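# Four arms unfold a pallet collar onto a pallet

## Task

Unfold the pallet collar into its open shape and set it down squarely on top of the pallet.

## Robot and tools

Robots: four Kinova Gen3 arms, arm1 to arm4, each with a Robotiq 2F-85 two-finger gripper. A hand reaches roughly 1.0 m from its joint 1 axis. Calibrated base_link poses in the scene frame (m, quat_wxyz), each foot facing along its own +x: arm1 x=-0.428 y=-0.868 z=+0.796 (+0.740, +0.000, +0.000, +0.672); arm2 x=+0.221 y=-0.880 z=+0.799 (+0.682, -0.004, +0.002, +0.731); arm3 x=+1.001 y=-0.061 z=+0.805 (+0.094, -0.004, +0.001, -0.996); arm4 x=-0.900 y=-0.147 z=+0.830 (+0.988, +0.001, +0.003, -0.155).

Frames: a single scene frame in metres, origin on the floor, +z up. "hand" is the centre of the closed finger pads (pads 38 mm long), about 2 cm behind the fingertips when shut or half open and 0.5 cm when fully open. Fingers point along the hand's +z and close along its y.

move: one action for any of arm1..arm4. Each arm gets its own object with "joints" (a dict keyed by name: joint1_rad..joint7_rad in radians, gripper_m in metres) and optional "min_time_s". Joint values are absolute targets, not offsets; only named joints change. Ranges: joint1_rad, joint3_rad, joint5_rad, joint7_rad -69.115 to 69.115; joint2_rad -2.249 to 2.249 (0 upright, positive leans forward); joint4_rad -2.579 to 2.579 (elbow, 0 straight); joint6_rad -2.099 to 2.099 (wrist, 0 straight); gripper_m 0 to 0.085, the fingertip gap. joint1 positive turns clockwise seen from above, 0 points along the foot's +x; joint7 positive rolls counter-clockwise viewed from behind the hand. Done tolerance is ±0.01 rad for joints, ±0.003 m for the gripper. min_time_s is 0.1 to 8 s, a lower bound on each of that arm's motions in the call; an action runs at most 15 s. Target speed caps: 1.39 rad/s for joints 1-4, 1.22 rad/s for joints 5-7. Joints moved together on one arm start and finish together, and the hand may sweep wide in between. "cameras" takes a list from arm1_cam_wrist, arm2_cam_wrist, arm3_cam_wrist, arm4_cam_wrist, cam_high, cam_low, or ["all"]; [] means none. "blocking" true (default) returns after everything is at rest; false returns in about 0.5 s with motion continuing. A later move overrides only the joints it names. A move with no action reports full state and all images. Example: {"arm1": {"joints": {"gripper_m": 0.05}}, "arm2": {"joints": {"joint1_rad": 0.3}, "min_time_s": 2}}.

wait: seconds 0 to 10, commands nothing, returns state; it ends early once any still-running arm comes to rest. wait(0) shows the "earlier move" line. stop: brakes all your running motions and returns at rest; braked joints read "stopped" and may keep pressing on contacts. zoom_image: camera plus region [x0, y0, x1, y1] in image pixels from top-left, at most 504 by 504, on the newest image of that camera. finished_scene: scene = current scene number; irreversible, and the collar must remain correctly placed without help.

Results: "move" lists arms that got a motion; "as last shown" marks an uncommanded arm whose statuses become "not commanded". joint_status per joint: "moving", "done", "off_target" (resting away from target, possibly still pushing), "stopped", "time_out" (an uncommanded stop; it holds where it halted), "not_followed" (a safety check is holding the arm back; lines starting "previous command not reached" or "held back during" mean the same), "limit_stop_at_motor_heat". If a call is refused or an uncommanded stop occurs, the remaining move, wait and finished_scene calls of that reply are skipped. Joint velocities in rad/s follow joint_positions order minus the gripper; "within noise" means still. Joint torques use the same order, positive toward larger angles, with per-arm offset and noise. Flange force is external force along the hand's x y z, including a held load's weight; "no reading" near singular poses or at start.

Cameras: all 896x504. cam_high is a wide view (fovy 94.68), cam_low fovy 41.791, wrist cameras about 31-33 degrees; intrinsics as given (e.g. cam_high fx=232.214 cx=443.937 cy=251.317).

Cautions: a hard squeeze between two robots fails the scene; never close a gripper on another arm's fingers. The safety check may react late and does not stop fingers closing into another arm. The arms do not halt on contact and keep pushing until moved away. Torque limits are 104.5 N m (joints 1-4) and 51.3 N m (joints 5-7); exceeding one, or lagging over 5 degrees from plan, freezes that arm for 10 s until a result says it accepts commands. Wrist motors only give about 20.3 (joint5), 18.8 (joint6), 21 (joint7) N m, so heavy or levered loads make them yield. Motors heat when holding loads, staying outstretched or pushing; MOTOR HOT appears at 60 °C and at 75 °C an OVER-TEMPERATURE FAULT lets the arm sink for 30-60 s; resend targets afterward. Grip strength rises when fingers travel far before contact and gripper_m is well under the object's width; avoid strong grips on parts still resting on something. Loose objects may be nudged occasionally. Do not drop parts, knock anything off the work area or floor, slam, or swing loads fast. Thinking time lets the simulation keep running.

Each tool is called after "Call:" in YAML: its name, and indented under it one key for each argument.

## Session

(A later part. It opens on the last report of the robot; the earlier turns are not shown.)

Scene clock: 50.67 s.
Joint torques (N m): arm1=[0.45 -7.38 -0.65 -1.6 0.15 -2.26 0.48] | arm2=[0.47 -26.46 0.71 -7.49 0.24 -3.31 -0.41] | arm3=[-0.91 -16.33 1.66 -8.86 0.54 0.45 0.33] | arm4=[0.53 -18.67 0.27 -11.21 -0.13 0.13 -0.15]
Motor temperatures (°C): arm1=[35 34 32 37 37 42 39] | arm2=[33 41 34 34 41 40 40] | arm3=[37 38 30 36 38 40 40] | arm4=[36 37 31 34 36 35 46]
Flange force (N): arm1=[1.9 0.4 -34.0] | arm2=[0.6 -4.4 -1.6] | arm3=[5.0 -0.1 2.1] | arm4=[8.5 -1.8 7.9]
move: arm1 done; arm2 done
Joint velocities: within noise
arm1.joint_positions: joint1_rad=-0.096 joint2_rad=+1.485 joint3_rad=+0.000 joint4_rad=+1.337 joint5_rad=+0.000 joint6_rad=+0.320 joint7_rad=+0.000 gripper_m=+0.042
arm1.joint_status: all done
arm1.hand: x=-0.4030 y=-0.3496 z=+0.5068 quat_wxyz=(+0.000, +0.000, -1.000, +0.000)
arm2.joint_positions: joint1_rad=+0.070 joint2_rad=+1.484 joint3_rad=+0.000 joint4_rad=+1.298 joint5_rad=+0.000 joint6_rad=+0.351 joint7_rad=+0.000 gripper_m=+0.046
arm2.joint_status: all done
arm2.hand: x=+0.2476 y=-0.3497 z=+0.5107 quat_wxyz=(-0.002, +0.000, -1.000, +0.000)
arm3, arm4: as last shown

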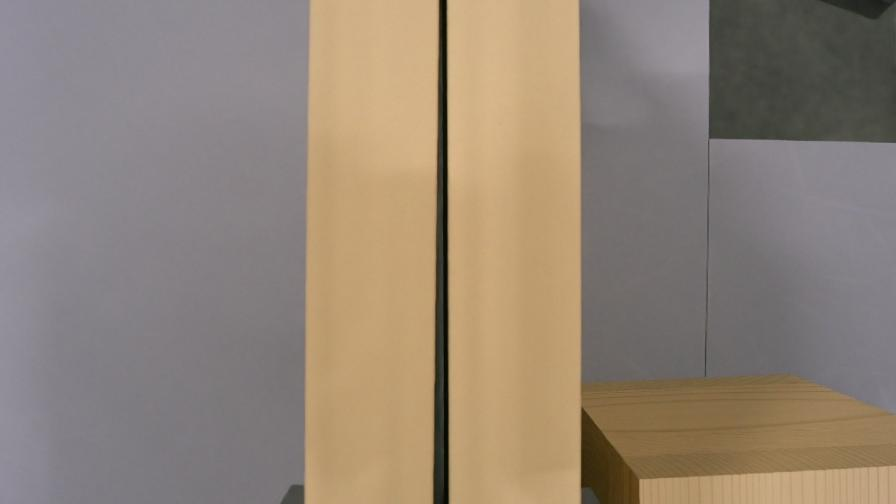

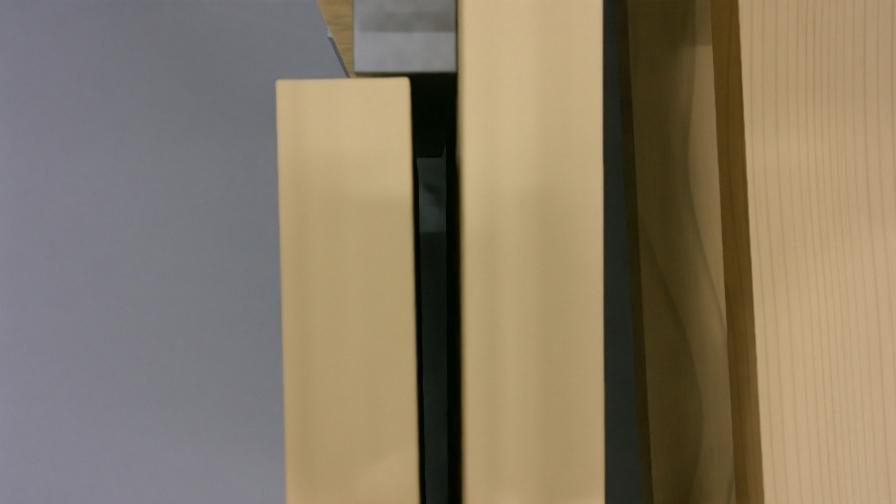

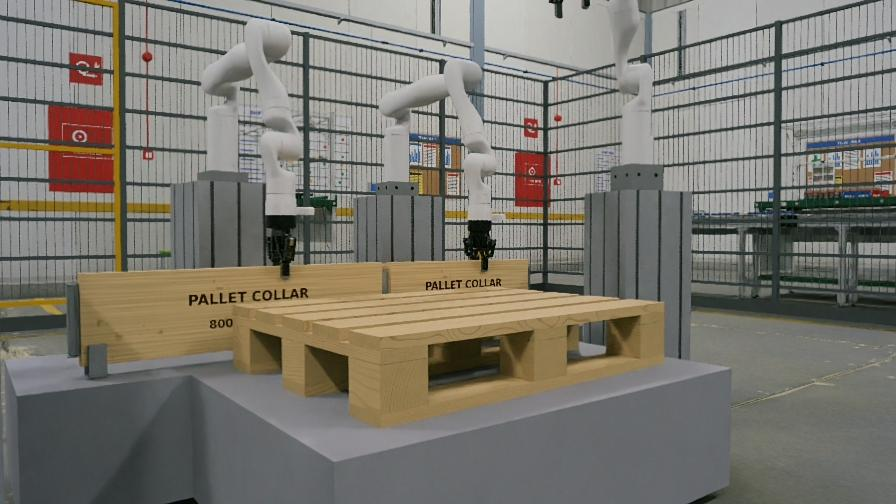

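Call:
move:
  arm1: {"joints":{"gripper_m":0.085}}
  arm2: {"joints":{"gripper_m":0.085}}
  cameras: []

Call:
move:
  arm1: {"joints":{"joint2_rad":1.23,"joint4_rad":1.5148,"joint6_rad":0.3968},"min_time_s":2.5}
  arm2: {"joints":{"joint2_rad":1.2374,"joint4_rad":1.4732,"joint6_rad":0.4222},"min_time_s":2.5}
  cameras: ["arm1_cam_wrist","arm2_cam_wrist"]

Call:
move:
  arm1: {"joints":{"joint1_rad":0.5107,"joint2_rad":1.427,"joint4_rad":0.9628,"joint6_rad":0.7518,"joint7_rad":0.6069,"gripper_m":0.05},"min_time_s":3}
  arm2: {"joints":{"joint1_rad":-0.1068,"joint2_rad":1.2991,"joint4_rad":1.3759,"joint6_rad":0.4578,"joint7_rad":-0.1763,"gripper_m":0.05},"min_time_s":3}
  cameras: ["arm1_cam_wrist","arm2_cam_wrist","cam_low"]

Scene clock: 62.23 s.
Joint torques (N m): arm1=[-0.14 -23.04 -0.69 -2.63 -0.14 -0.07 0.23] | arm2=[0.32 -24.41 0.56 -3.63 0.35 0.1 -0.23] | arm3=[-0.96 -16.43 1.7 -8.85 0.54 0.44 0.4] | arm4=[0.53 -18.63 0.23 -11.17 -0.15 0.15 -0.17]
Motor temperatures (°C): arm1=[35 34 32 37 37 42 39] | arm2=[33 41 34 34 41 40 40] | arm3=[37 38 30 36 38 40 40] | arm4=[36 37 31 34 36 35 46]
Flange force (N): arm1=[0.2 1.1 0.9] | arm2=[0.5 -1.4 2.5] | arm3=[4.7 -0.1 2.0] | arm4=[8.5 -1.8 7.8]
move: arm1 done; arm2 done
Joint velocities: within noise
arm1.joint_positions: joint1_rad=-0.096 joint2_rad=+1.485 joint3_rad=+0.000 joint4_rad=+1.337 joint5_rad=+0.000 joint6_rad=+0.320 joint7_rad=+0.000 gripper_m=+0.085
arm1.joint_status: all done
arm1.hand: x=-0.4030 y=-0.3497 z=+0.5067 quat_wxyz=(+0.000, +0.000, -1.000, +0.000)
arm2.joint_positions: joint1_rad=+0.070 joint2_rad=+1.484 joint3_rad=+0.000 joint4_rad=+1.298 joint5_rad=+0.000 joint6_rad=+0.351 joint7_rad=+0.000 gripper_m=+0.085
arm2.joint_status: all done
arm2.hand: x=+0.2476 y=-0.3497 z=+0.5106 quat_wxyz=(-0.002, +0.000, -1.000, +0.000)
arm3.joint_positions: joint1_rad=+0.258 joint2_rad=+0.470 joint3_rad=+0.000 joint4_rad=+0.990 joint5_rad=+0.000 joint6_rad=+1.682 joint7_rad=+1.641 gripper_m=+0.085
arm3.joint_status: not commanded
arm3.hand: x=+0.5040 y=-0.0019 z=+1.1921 quat_wxyz=(+0.000, -1.000, -0.001, +0.004)
arm4.joint_positions: joint1_rad=-0.657 joint2_rad=+0.463 joint3_rad=+0.000 joint4_rad=+1.033 joint5_rad=+0.000 joint6_rad=+1.646 joint7_rad=+1.225 gripper_m=+0.085
arm4.joint_status: not commanded
arm4.hand: x=-0.4179 y=-0.0012 z=+1.2013 quat_wxyz=(+0.003, +0.000, -1.000, -0.001)

Scene clock: 65.07 s.
Joint torques (N m): arm1=[0.02 -22.64 -0.66 -3.32 -0.13 -0.18 0.25] | arm2=[0.26 -24.02 0.54 -4.34 0.37 0.03 -0.27] | arm3=[-0.88 -16.21 1.74 -8.92 0.57 0.42 0.37] | arm4=[0.52 -18.66 0.23 -11.2 -0.11 0.16 -0.2]
Motor temperatures (°C): arm1=[35 34 32 37 37 42 39] | arm2=[33 42 34 34 41 40 40] | arm3=[37 38 30 36 38 40 40] | arm4=[36 37 31 34 36 35 46]
Flange force (N): arm1=[0.6 1.3 0.6] | arm2=[0.3 -1.4 2.7] | arm3=[5.6 0.1 2.3] | arm4=[8.5 -1.9 7.9]
move: arm1 done; arm2 done
Joint velocities: within noise
arm1.joint_positions: joint1_rad=-0.096 joint2_rad=+1.230 joint3_rad=+0.000 joint4_rad=+1.515 joint5_rad=+0.000 joint6_rad=+0.397 joint7_rad=+0.000 gripper_m=+0.085
arm1.joint_status: all done
arm1.hand: x=-0.4031 y=-0.3496 z=+0.6197 quat_wxyz=(+0.000, +0.000, -1.000, +0.000)
arm2.joint_positions: joint1_rad=+0.070 joint2_rad=+1.237 joint3_rad=+0.000 joint4_rad=+1.473 joint5_rad=+0.000 joint6_rad=+0.422 joint7_rad=+0.000 gripper_m=+0.085
arm2.joint_status: all done
arm2.hand: x=+0.2472 y=-0.3496 z=+0.6206 quat_wxyz=(-0.002, +0.000, -1.000, +0.000)
arm3, arm4: as last shown

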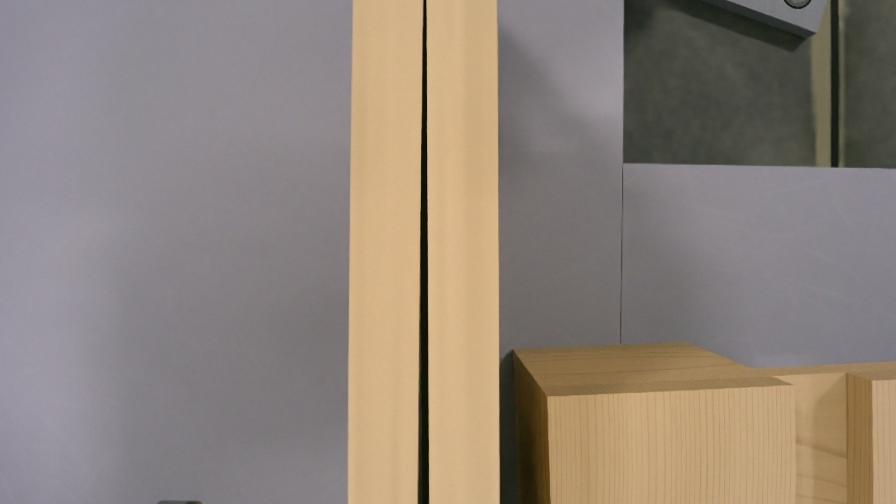

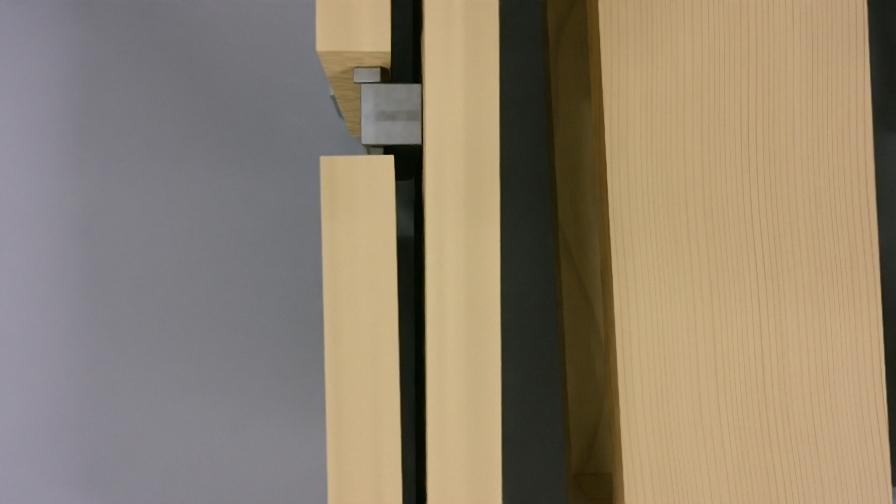

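Scene clock: 68.43 s.
Joint torques (N m): arm1=[-0.04 -26.28 -0.75 -5.81 -0.12 -0.15 0.28] | arm2=[0.27 -24.68 0.58 -4.61 0.37 0.02 -0.28] | arm3=[-0.97 -16.31 1.74 -8.8 0.56 0.47 0.36] | arm4=[0.51 -18.64 0.25 -11.19 -0.12 0.13 -0.16]
Motor temperatures (°C): arm1=[35 34 32 37 37 42 39] | arm2=[33 42 34 34 41 40 40] | arm3=[37 38 30 36 38 40 40] | arm4=[36 37 31 35 36 35 46]
Flange force (N): arm1=[-1.3 2.7 1.1] | arm2=[0.1 -1.3 2.6] | arm3=[4.9 -0.1 2.0] | arm4=[8.5 -1.8 7.8]
move: arm1 done; arm2 done
Joint velocities: within noise
arm1.joint_positions: joint1_rad=+0.511 joint2_rad=+1.427 joint3_rad=+0.000 joint4_rad=+0.963 joint5_rad=+0.000 joint6_rad=+0.752 joint7_rad=+0.607 gripper_m=+0.050
arm1.joint_status: all done
arm1.hand: x=-0.0476 y=-0.3636 z=+0.5998 quat_wxyz=(+0.000, +0.000, -1.000, +0.000)
arm2.joint_positions: joint1_rad=-0.107 joint2_rad=+1.299 joint3_rad=+0.000 joint4_rad=+1.376 joint5_rad=+0.000 joint6_rad=+0.458 joint7_rad=-0.176 gripper_m=+0.050
arm2.joint_status: all done
arm2.hand: x=+0.1505 y=-0.3361 z=+0.6002 quat_wxyz=(-0.001, +0.000, -1.000, +0.000)
arm3, arm4: as last shown

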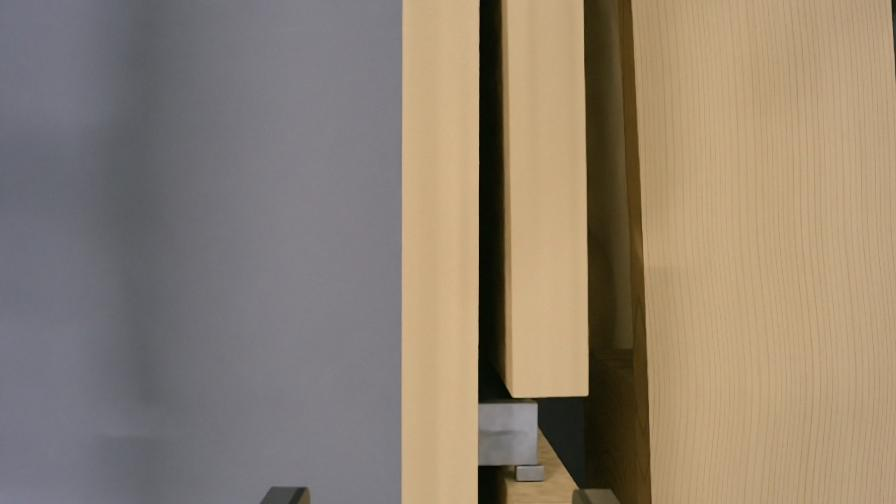

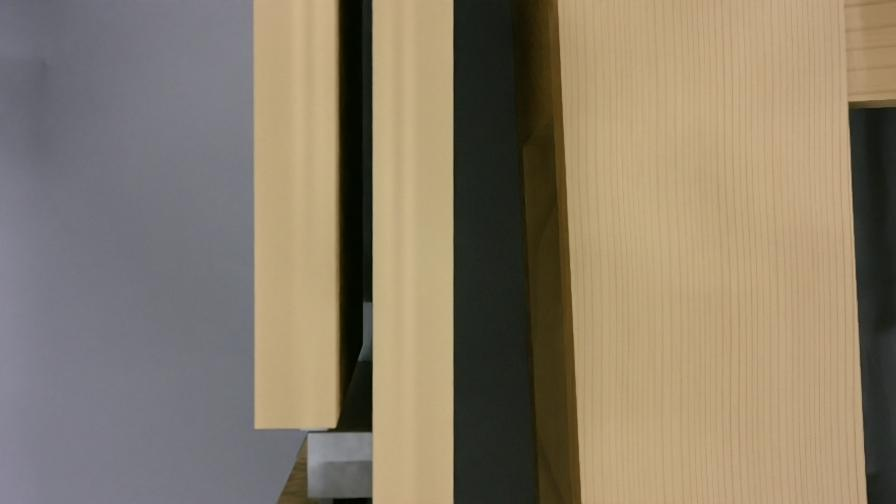

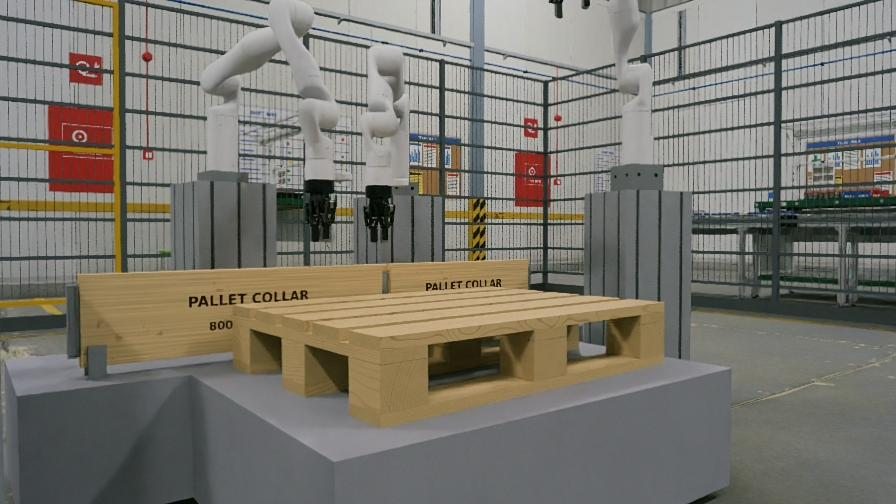

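Call:
move:
  arm1: {"joints":{"joint1_rad":0.5088,"joint2_rad":1.5379,"joint4_rad":0.8778,"joint6_rad":0.7259,"joint7_rad":0.605},"min_time_s":2}
  arm2: {"joints":{"joint1_rad":-0.1052,"joint2_rad":1.4048,"joint4_rad":1.3355,"joint6_rad":0.3925,"joint7_rad":-0.1747},"min_time_s":2}
  cameras: ["arm1_cam_wrist","arm2_cam_wrist","cam_low"]

Call:
zoom_image:
  camera: "cam_low"
  region: [300, 215, 420, 300]

Scene clock: 82.97 s.
Joint torques (N m): arm1=[-0.11 -26.2 -0.67 -5.57 -0.11 -0.05 0.26] | arm2=[0.2 -24.53 0.61 -3.96 0.37 0.09 -0.26] | arm3=[-0.99 -16.28 1.69 -8.86 0.6 0.47 0.41] | arm4=[0.52 -18.63 0.25 -11.16 -0.15 0.12 -0.17]
Motor temperatures (°C): arm1=[35 34 32 37 37 42 39] | arm2=[33 42 34 34 41 40 40] | arm3=[37 38 30 36 38 40 40] | arm4=[36 37 31 35 36 35 46]
Flange force (N): arm1=[-1.4 2.6 1.3] | arm2=[0.0 -1.2 2.5] | arm3=[5.2 0.0 2.2] | arm4=[8.4 -1.8 7.7]
move: arm1 done; arm2 done
Joint velocities: within noise
arm1.joint_positions: joint1_rad=+0.509 joint2_rad=+1.538 joint3_rad=+0.000 joint4_rad=+0.878 joint5_rad=+0.000 joint6_rad=+0.726 joint7_rad=+0.605 gripper_m=+0.050
arm1.joint_status: all done
arm1.hand: x=-0.0497 y=-0.3645 z=+0.5479 quat_wxyz=(+0.000, +0.000, -1.000, +0.000)
arm2.joint_positions: joint1_rad=-0.105 joint2_rad=+1.405 joint3_rad=+0.000 joint4_rad=+1.336 joint5_rad=+0.000 joint6_rad=+0.392 joint7_rad=-0.175 gripper_m=+0.050
arm2.joint_status: all done
arm2.hand: x=+0.1531 y=-0.3452 z=+0.5483 quat_wxyz=(-0.001, +0.000, -1.000, +0.000)
arm3, arm4: as last shown

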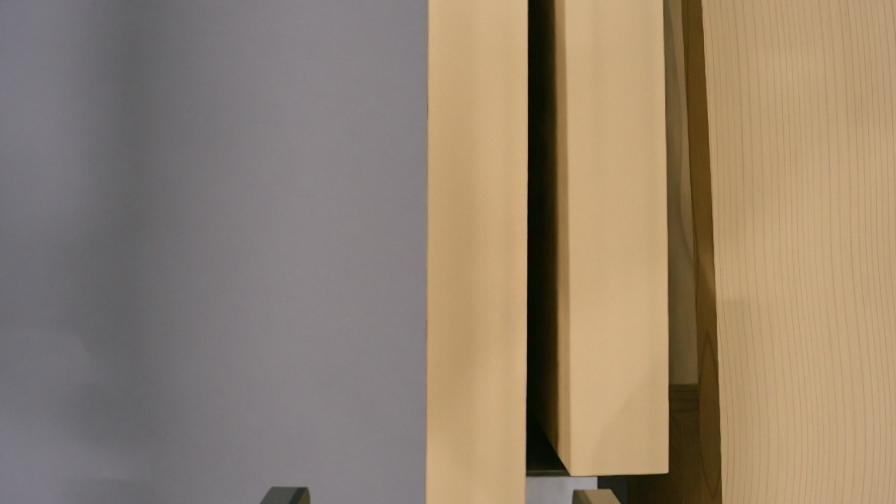

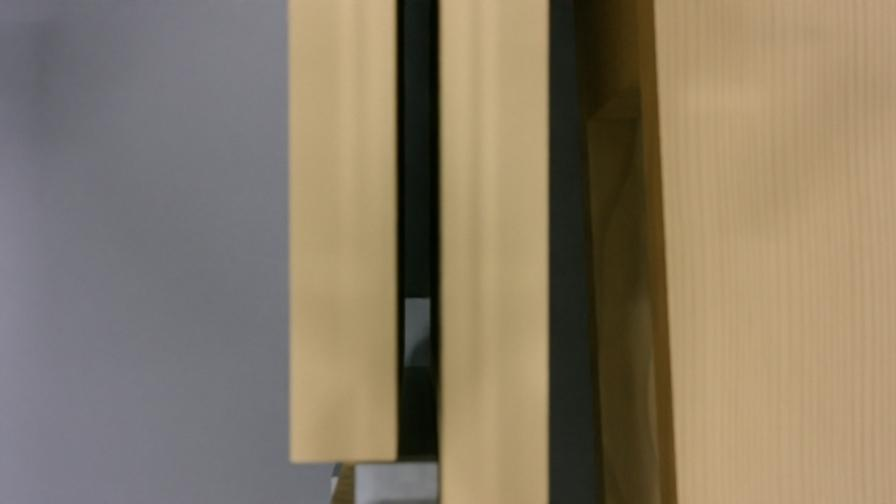

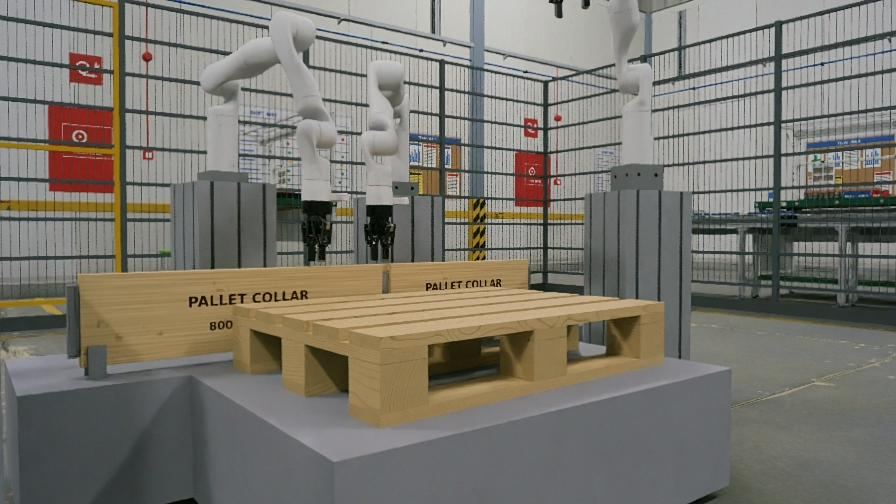

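Scaled by 4.200 from the camera's image (finer frame: 1280x720).

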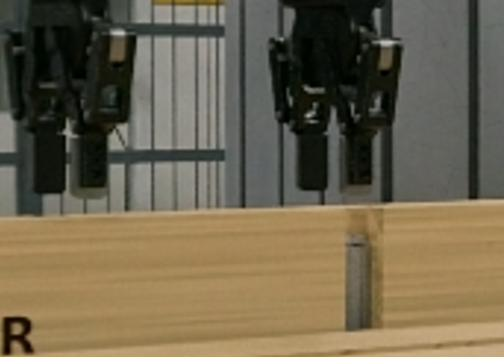

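Call:
wait:
  seconds: 0.1
  cameras: ["arm1_cam_wrist","arm2_cam_wrist"]

Scene clock: 88.00 s.
Joint torques (N m): arm1=[-0.12 -26.17 -0.68 -5.63 -0.13 -0.05 0.24] | arm2=[0.23 -24.52 0.6 -3.99 0.35 0.09 -0.27] | arm3=[-0.89 -16.31 1.74 -8.82 0.52 0.48 0.42] | arm4=[0.52 -18.65 0.21 -11.18 -0.15 0.14 -0.16]
Motor temperatures (°C): arm1=[35 34 32 37 37 42 39] | arm2=[33 42 34 34 41 40 40] | arm3=[36 38 30 36 38 40 40] | arm4=[36 37 31 35 36 35 46]
Flange force (N): arm1=[-1.1 2.1 1.1] | arm2=[0.0 -1.4 2.5] | arm3=[4.9 0.2 2.1] | arm4=[8.5 -1.8 7.8]
Joint velocities: within noise
arm1.joint_positions: joint1_rad=+0.509 joint2_rad=+1.538 joint3_rad=+0.000 joint4_rad=+0.878 joint5_rad=+0.000 joint6_rad=+0.726 joint7_rad=+0.605 gripper_m=+0.050
arm1.joint_status: all done
arm1.hand: x=-0.0497 y=-0.3645 z=+0.5479 quat_wxyz=(+0.000, +0.000, -1.000, +0.000)
arm2.joint_positions: joint1_rad=-0.105 joint2_rad=+1.405 joint3_rad=+0.000 joint4_rad=+1.336 joint5_rad=+0.000 joint6_rad=+0.392 joint7_rad=-0.175 gripper_m=+0.050
arm2.joint_status: all done
arm2.hand: x=+0.1531 y=-0.3452 z=+0.5483 quat_wxyz=(-0.001, +0.000, -1.000, +0.000)
arm3.joint_positions: joint1_rad=+0.258 joint2_rad=+0.470 joint3_rad=+0.000 joint4_rad=+0.990 joint5_rad=+0.000 joint6_rad=+1.682 joint7_rad=+1.641 gripper_m=+0.085
arm3.joint_status: not commanded
arm3.hand: x=+0.5040 y=-0.0019 z=+1.1921 quat_wxyz=(+0.000, -1.000, -0.001, +0.004)
arm4.joint_positions: joint1_rad=-0.657 joint2_rad=+0.463 joint3_rad=+0.000 joint4_rad=+1.033 joint5_rad=+0.000 joint6_rad=+1.646 joint7_rad=+1.225 gripper_m=+0.085
arm4.joint_status: not commanded
arm4.hand: x=-0.4179 y=-0.0012 z=+1.2013 quat_wxyz=(+0.003, +0.000, -1.000, -0.001)
wait: 0.10 s; at rest from the start

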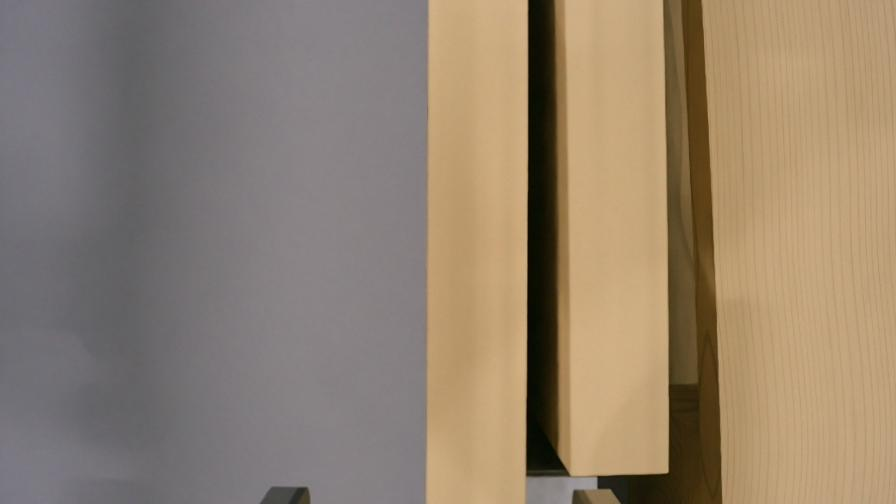

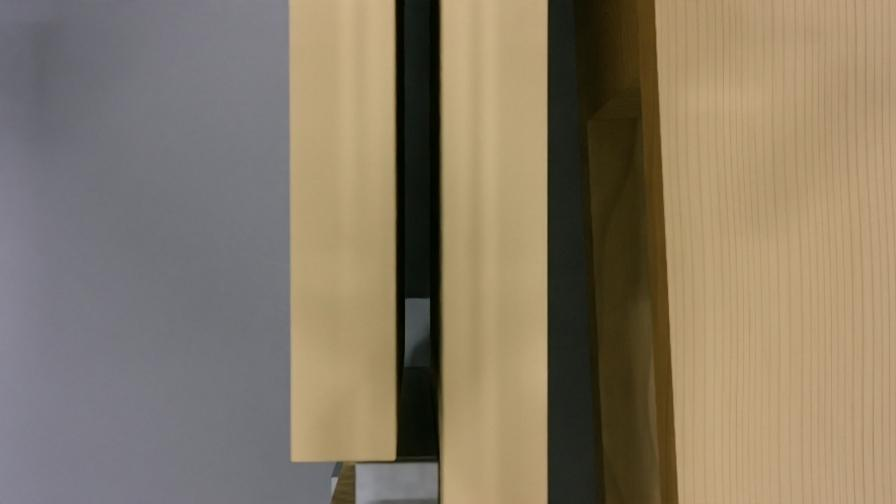

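Call:
move:
  arm1: {"joints":{"joint2_rad":1.5978,"joint4_rad":0.8101,"joint6_rad":0.7337},"min_time_s":2.5}
  arm2: {"joints":{"joint2_rad":1.4631,"joint4_rad":1.2709,"joint6_rad":0.3988},"min_time_s":2.5}
  cameras: ["arm1_cam_wrist","arm2_cam_wrist","cam_low"]

Call:
zoom_image:
  camera: "cam_low"
  region: [300, 215, 420, 300]

Scene clock: 102.13 s.
Joint torques (N m): arm1=[-0.07 -26.28 -0.73 -5.64 -0.14 -0.1 0.22] | arm2=[0.23 -24.74 0.64 -4.05 0.34 0.08 -0.25] | arm3=[-1.02 -16.3 1.74 -8.86 0.5 0.46 0.42] | arm4=[0.5 -18.67 0.24 -11.16 -0.14 0.13 -0.16]
Motor temperatures (°C): arm1=[35 34 32 37 37 42 39] | arm2=[33 42 34 34 41 40 40] | arm3=[36 37 30 36 38 40 40] | arm4=[36 37 31 35 36 35 46]
Flange force (N): arm1=[-1.6 2.8 1.5] | arm2=[0.1 -1.4 2.4] | arm3=[5.2 -0.1 2.1] | arm4=[8.3 -1.7 7.7]
move: arm1 done; arm2 done
Joint velocities: within noise
arm1.joint_positions: joint1_rad=+0.509 joint2_rad=+1.598 joint3_rad=+0.000 joint4_rad=+0.810 joint5_rad=+0.000 joint6_rad=+0.734 joint7_rad=+0.605 gripper_m=+0.050
arm1.joint_status: all done
arm1.hand: x=-0.0486 y=-0.3629 z=+0.5243 quat_wxyz=(+0.000, +0.000, -1.000, +0.000)
arm2.joint_positions: joint1_rad=-0.105 joint2_rad=+1.463 joint3_rad=+0.000 joint4_rad=+1.271 joint5_rad=+0.000 joint6_rad=+0.399 joint7_rad=-0.175 gripper_m=+0.050
arm2.joint_status: all done
arm2.hand: x=+0.1523 y=-0.3403 z=+0.5247 quat_wxyz=(-0.001, +0.000, -1.000, +0.000)
arm3, arm4: as last shown

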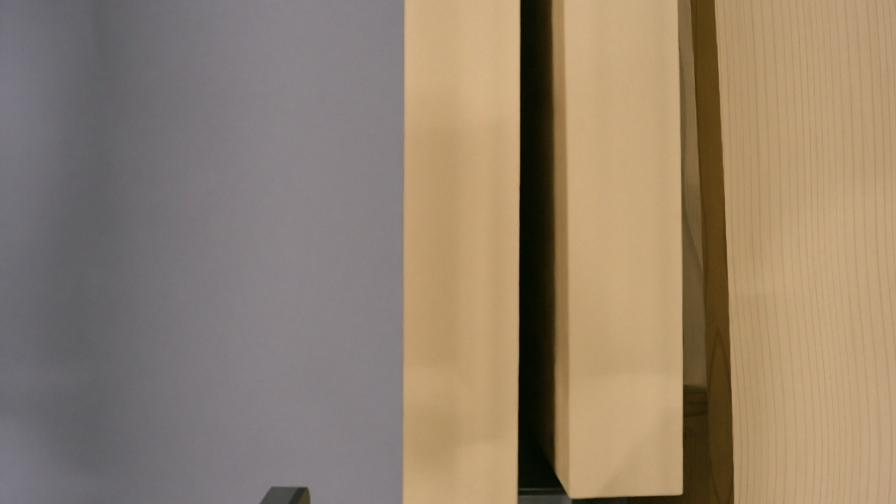

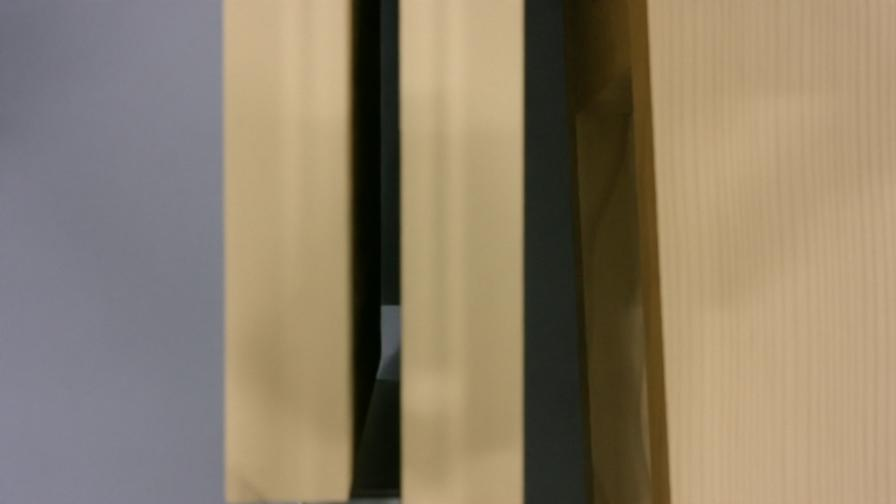

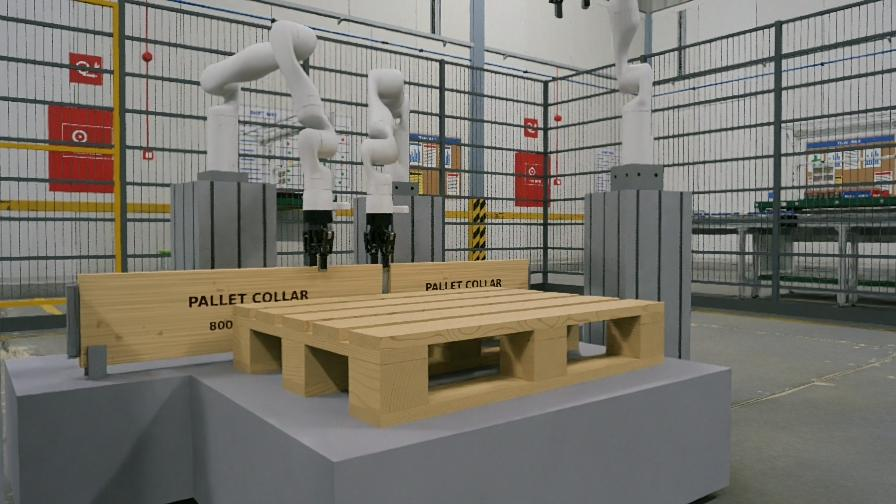

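Scaled by 4.200 from the camera's image (finer frame: 1280x720).

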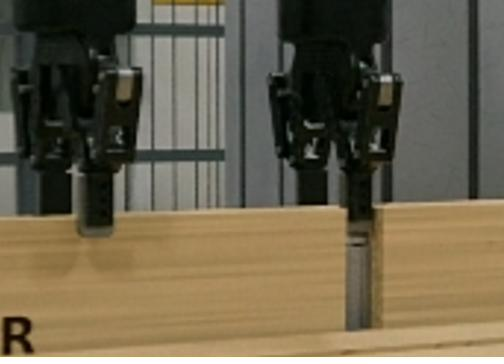

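Call:
move:
  arm1: {"joints":{"gripper_m":0.006}}
  arm2: {"joints":{"gripper_m":0.006}}
  cameras: ["arm1_cam_wrist","arm2_cam_wrist","cam_low"]

Call:
zoom_image:
  camera: "cam_low"
  region: [300, 215, 420, 300]

Scene clock: 106.87 s.
Joint torques (N m): arm1=[-0.07 -22.37 -1.03 -4.29 -0.39 -0.05 0.16] | arm2=[0.56 -21.33 0.96 -3.21 0.52 0.18 -0.19] | arm3=[-0.99 -16.38 1.67 -8.81 0.55 0.4 0.36] | arm4=[0.5 -18.62 0.23 -11.18 -0.14 0.14 -0.19]
Motor temperatures (°C): arm1=[35 34 32 37 37 42 39] | arm2=[33 42 34 34 41 40 40] | arm3=[36 37 30 36 38 40 40] | arm4=[36 37 31 35 36 35 46]
Flange force (N): arm1=[-1.7 2.8 -4.6] | arm2=[0.8 -1.6 -3.7] | arm3=[4.6 -0.2 1.7] | arm4=[8.5 -1.9 7.8]
move: arm1 off_target; arm2 off_target
Joint velocities: within noise
arm1.joint_positions: joint1_rad=+0.509 joint2_rad=+1.598 joint3_rad=+0.000 joint4_rad=+0.810 joint5_rad=+0.000 joint6_rad=+0.734 joint7_rad=+0.605 gripper_m=+0.018
arm1.joint_status: gripper_m off_target (ended at +0.018, target +0.006)
arm1.hand: x=-0.0486 y=-0.3629 z=+0.5244 quat_wxyz=(+0.000, +0.000, -1.000, +0.000)
arm2.joint_positions: joint1_rad=-0.105 joint2_rad=+1.463 joint3_rad=+0.000 joint4_rad=+1.271 joint5_rad=+0.000 joint6_rad=+0.399 joint7_rad=-0.175 gripper_m=+0.018
arm2.joint_status: gripper_m off_target (ended at +0.018, target +0.006)
arm2.hand: x=+0.1523 y=-0.3403 z=+0.5247 quat_wxyz=(-0.001, +0.000, -1.000, +0.000)
arm3, arm4: as last shown

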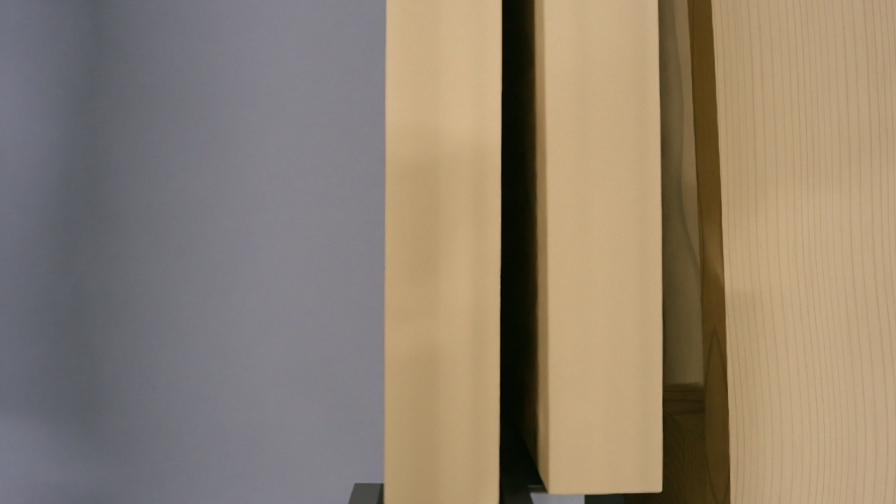

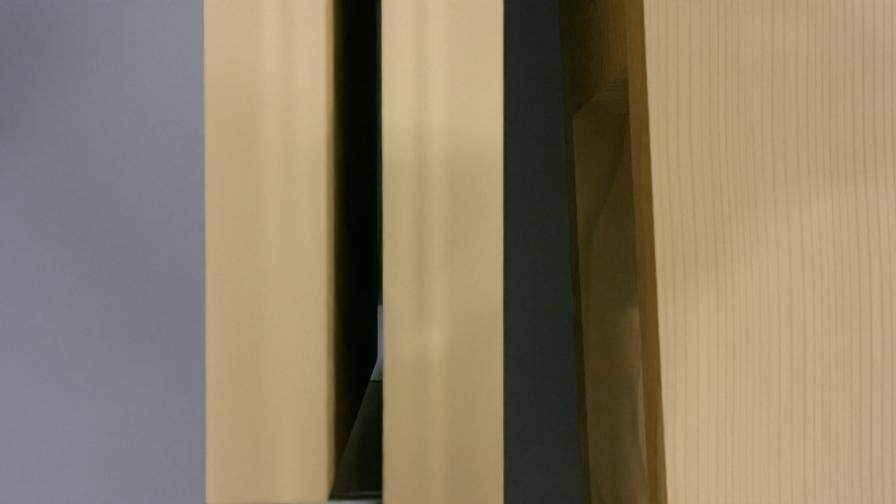

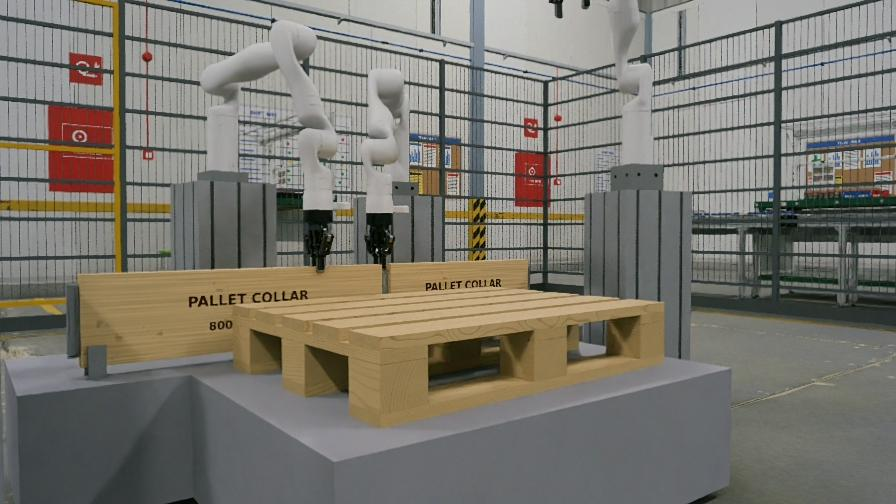

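Scaled by 4.200 from the camera's image (finer frame: 1280x720).

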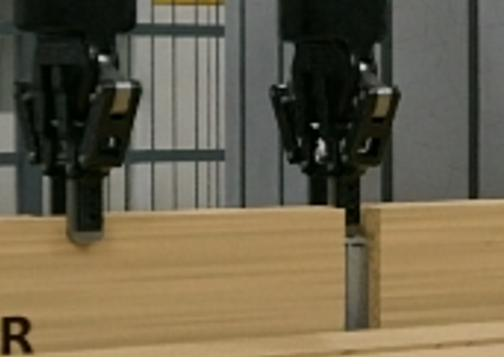

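Call:
move:
  arm1: {"joints":{"joint1_rad":0.5778,"joint2_rad":1.5092,"joint4_rad":1.0862,"joint6_rad":0.5462,"joint7_rad":0.6739},"min_time_s":4}
  arm2: {"joints":{"joint1_rad":-0.1043,"joint2_rad":1.4643,"joint4_rad":1.2591,"joint6_rad":0.4094,"joint7_rad":-0.1738},"min_time_s":4}
  arm3: {"joints":{"joint1_rad":-0.374,"joint2_rad":1.5087,"joint4_rad":0.7833,"joint6_rad":0.8559,"joint7_rad":1.139,"gripper_m":0.047},"min_time_s":4}
  arm4: {"joints":{"joint1_rad":0.0229,"joint2_rad":1.4567,"joint4_rad":1.0148,"joint6_rad":0.6639,"joint7_rad":2.0359,"gripper_m":0.047},"min_time_s":4}
  cameras: ["arm1_cam_wrist","arm2_cam_wrist","arm3_cam_wrist","arm4_cam_wrist","cam_low"]

Scene clock: 113.13 s.
Joint torques (N m): arm1=[1.56 -30.24 3.22 -2.76 2.2 2.56 1.84] | arm2=[-1.32 -33.08 -0.17 -5.8 0.82 0.41 0.41] | arm3=[-0.74 -25.34 2.13 -6.74 0.55 0.5 0.4] | arm4=[0.61 -25.96 0.54 -7.61 -0.06 0.13 -0.17]
Motor temperatures (°C): arm1=[35 34 32 37 37 42 39] | arm2=[33 42 34 34 41 40 40] | arm3=[36 37 30 36 38 40 40] | arm4=[36 37 31 35 36 35 46]
Flange force (N): arm1=[-0.6 9.6 17.2] | arm2=[-1.6 -1.2 18.1] | arm3=[5.1 -3.2 -3.1] | arm4=[9.6 6.2 -3.5]
move: arm1 done; arm2 done; arm3 done; arm4 done
Joint velocities: within noise
arm1.joint_positions: joint1_rad=+0.578 joint2_rad=+1.509 joint3_rad=+0.000 joint4_rad=+1.086 joint5_rad=+0.000 joint6_rad=+0.546 joint7_rad=+0.674 gripper_m=+0.018
arm1.joint_status: all done
arm1.hand: x=-0.0446 y=-0.4277 z=+0.5264 quat_wxyz=(+0.000, +0.000, -1.000, +0.000)
arm2.joint_positions: joint1_rad=-0.104 joint2_rad=+1.464 joint3_rad=+0.000 joint4_rad=+1.259 joint5_rad=+0.000 joint6_rad=+0.409 joint7_rad=-0.174 gripper_m=+0.018
arm2.joint_status: all done
arm2.hand: x=+0.1523 y=-0.3372 z=+0.5255 quat_wxyz=(-0.001, +0.000, -1.000, +0.000)
arm3.joint_positions: joint1_rad=-0.374 joint2_rad=+1.509 joint3_rad=+0.000 joint4_rad=+0.783 joint5_rad=+0.000 joint6_rad=+0.856 joint7_rad=+1.139 gripper_m=+0.047
arm3.joint_status: all done
arm3.hand: x=+0.4326 y=-0.3889 z=+0.6009 quat_wxyz=(+0.002, -0.998, -0.065, +0.001)
arm4.joint_positions: joint1_rad=+0.023 joint2_rad=+1.457 joint3_rad=+0.000 joint4_rad=+1.015 joint5_rad=+0.000 joint6_rad=+0.664 joint7_rad=+2.036 gripper_m=+0.047
arm4.joint_status: all done
arm4.hand: x=-0.3277 y=-0.3717 z=+0.6017 quat_wxyz=(-0.001, +0.066, -0.998, +0.000)

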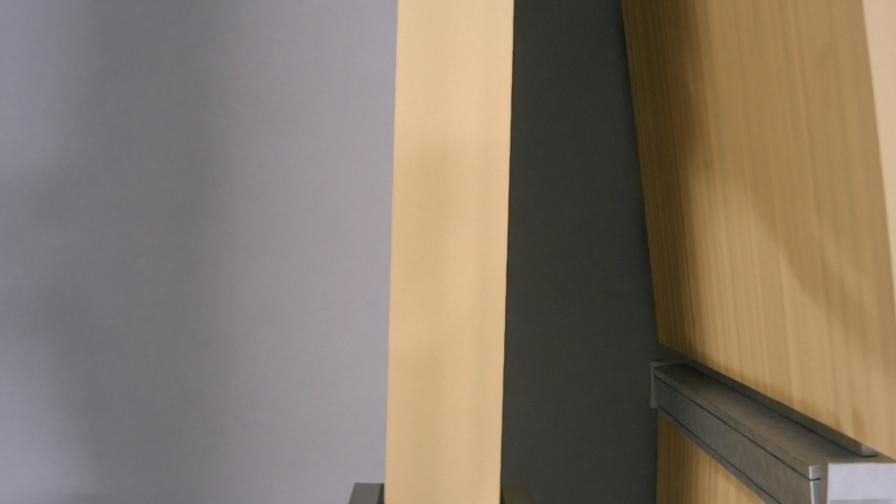

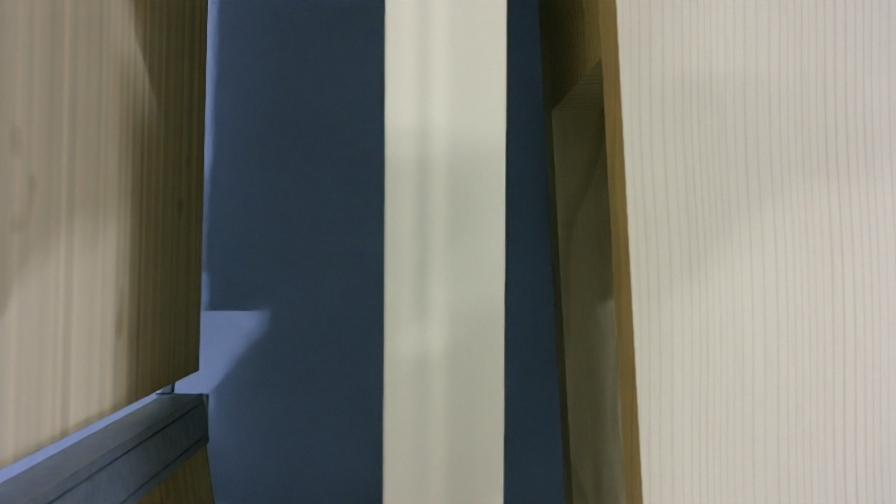

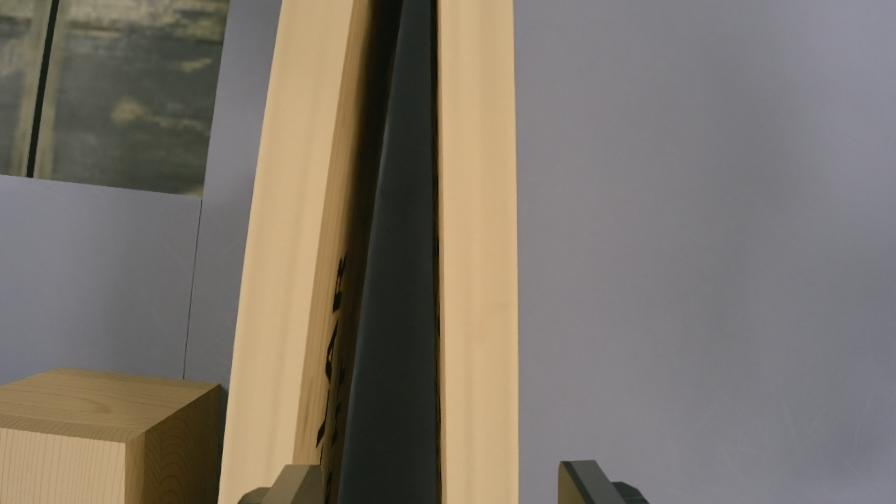

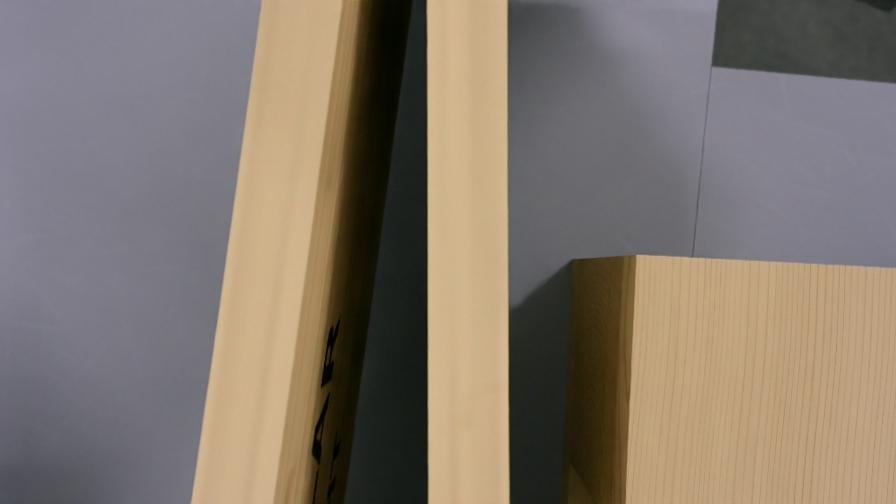

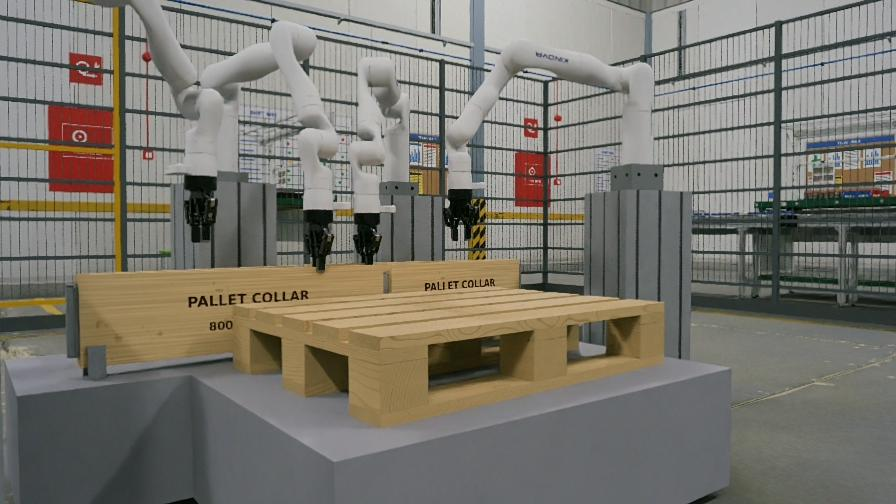

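Call:
move:
  arm3: {"joints":{"joint1_rad":-0.3844,"joint2_rad":1.7525,"joint4_rad":0.5014,"joint6_rad":0.894,"joint7_rad":1.1287},"min_time_s":3}
  arm4: {"joints":{"joint1_rad":0.0155,"joint2_rad":1.6767,"joint4_rad":0.8011,"joint6_rad":0.6577,"joint7_rad":2.0286},"min_time_s":3}
  cameras: ["arm3_cam_wrist","arm4_cam_wrist"]

Scene clock: 126.03 s.
Joint torques (N m): arm1=[1.52 -30.21 3.21 -2.73 2.18 2.52 1.74] | arm2=[-1.33 -33.07 -0.19 -5.83 0.82 0.43 0.41] | arm3=[-0.84 -25.38 2.1 -7.05 0.54 0.47 0.41] | arm4=[0.61 -25.86 0.55 -7.53 -0.06 0.11 -0.17]
Motor temperatures (°C): arm1=[35 35 32 37 37 42 39] | arm2=[33 42 34 34 41 40 40] | arm3=[36 38 30 36 38 40 40] | arm4=[36 37 31 35 36 35 46]
Flange force (N): arm1=[-0.9 9.7 17.2] | arm2=[-1.6 -1.4 18.1] | arm3=no reading | arm4=[11.3 7.0 -6.2]
move: arm3 done; arm4 done
Joint velocities: within noise
arm1, arm2: as last shown
arm1.hand: x=-0.0446 y=-0.4276 z=+0.5265 quat_wxyz=(+0.000, +0.000, -1.000, +0.000)
arm3.joint_positions: joint1_rad=-0.384 joint2_rad=+1.752 joint3_rad=+0.000 joint4_rad=+0.501 joint5_rad=+0.000 joint6_rad=+0.894 joint7_rad=+1.129 gripper_m=+0.047
arm3.joint_status: all done
arm3.hand: x=+0.4340 y=-0.3955 z=+0.5079 quat_wxyz=(+0.002, -0.998, -0.066, +0.001)
arm4.joint_positions: joint1_rad=+0.015 joint2_rad=+1.677 joint3_rad=+0.000 joint4_rad=+0.801 joint5_rad=+0.000 joint6_rad=+0.658 joint7_rad=+2.029 gripper_m=+0.047
arm4.joint_status: all done
arm4.hand: x=-0.3277 y=-0.3669 z=+0.5081 quat_wxyz=(+0.000, +0.066, -0.998, +0.000)

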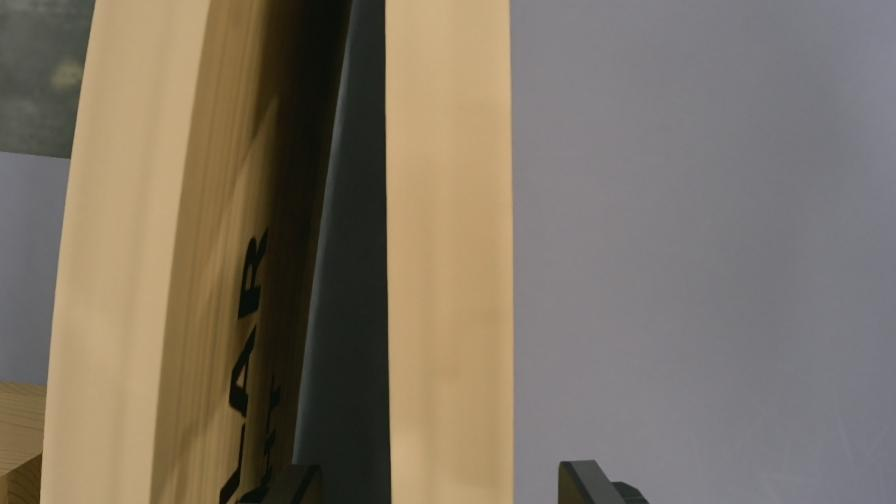

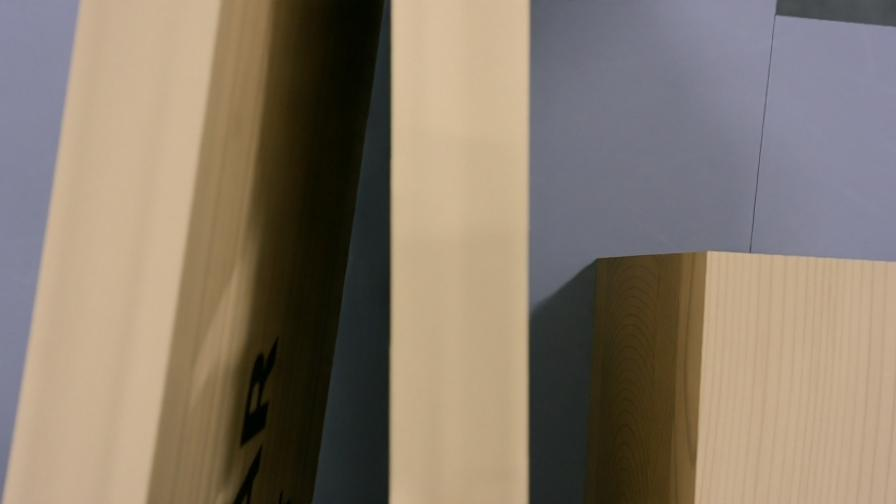

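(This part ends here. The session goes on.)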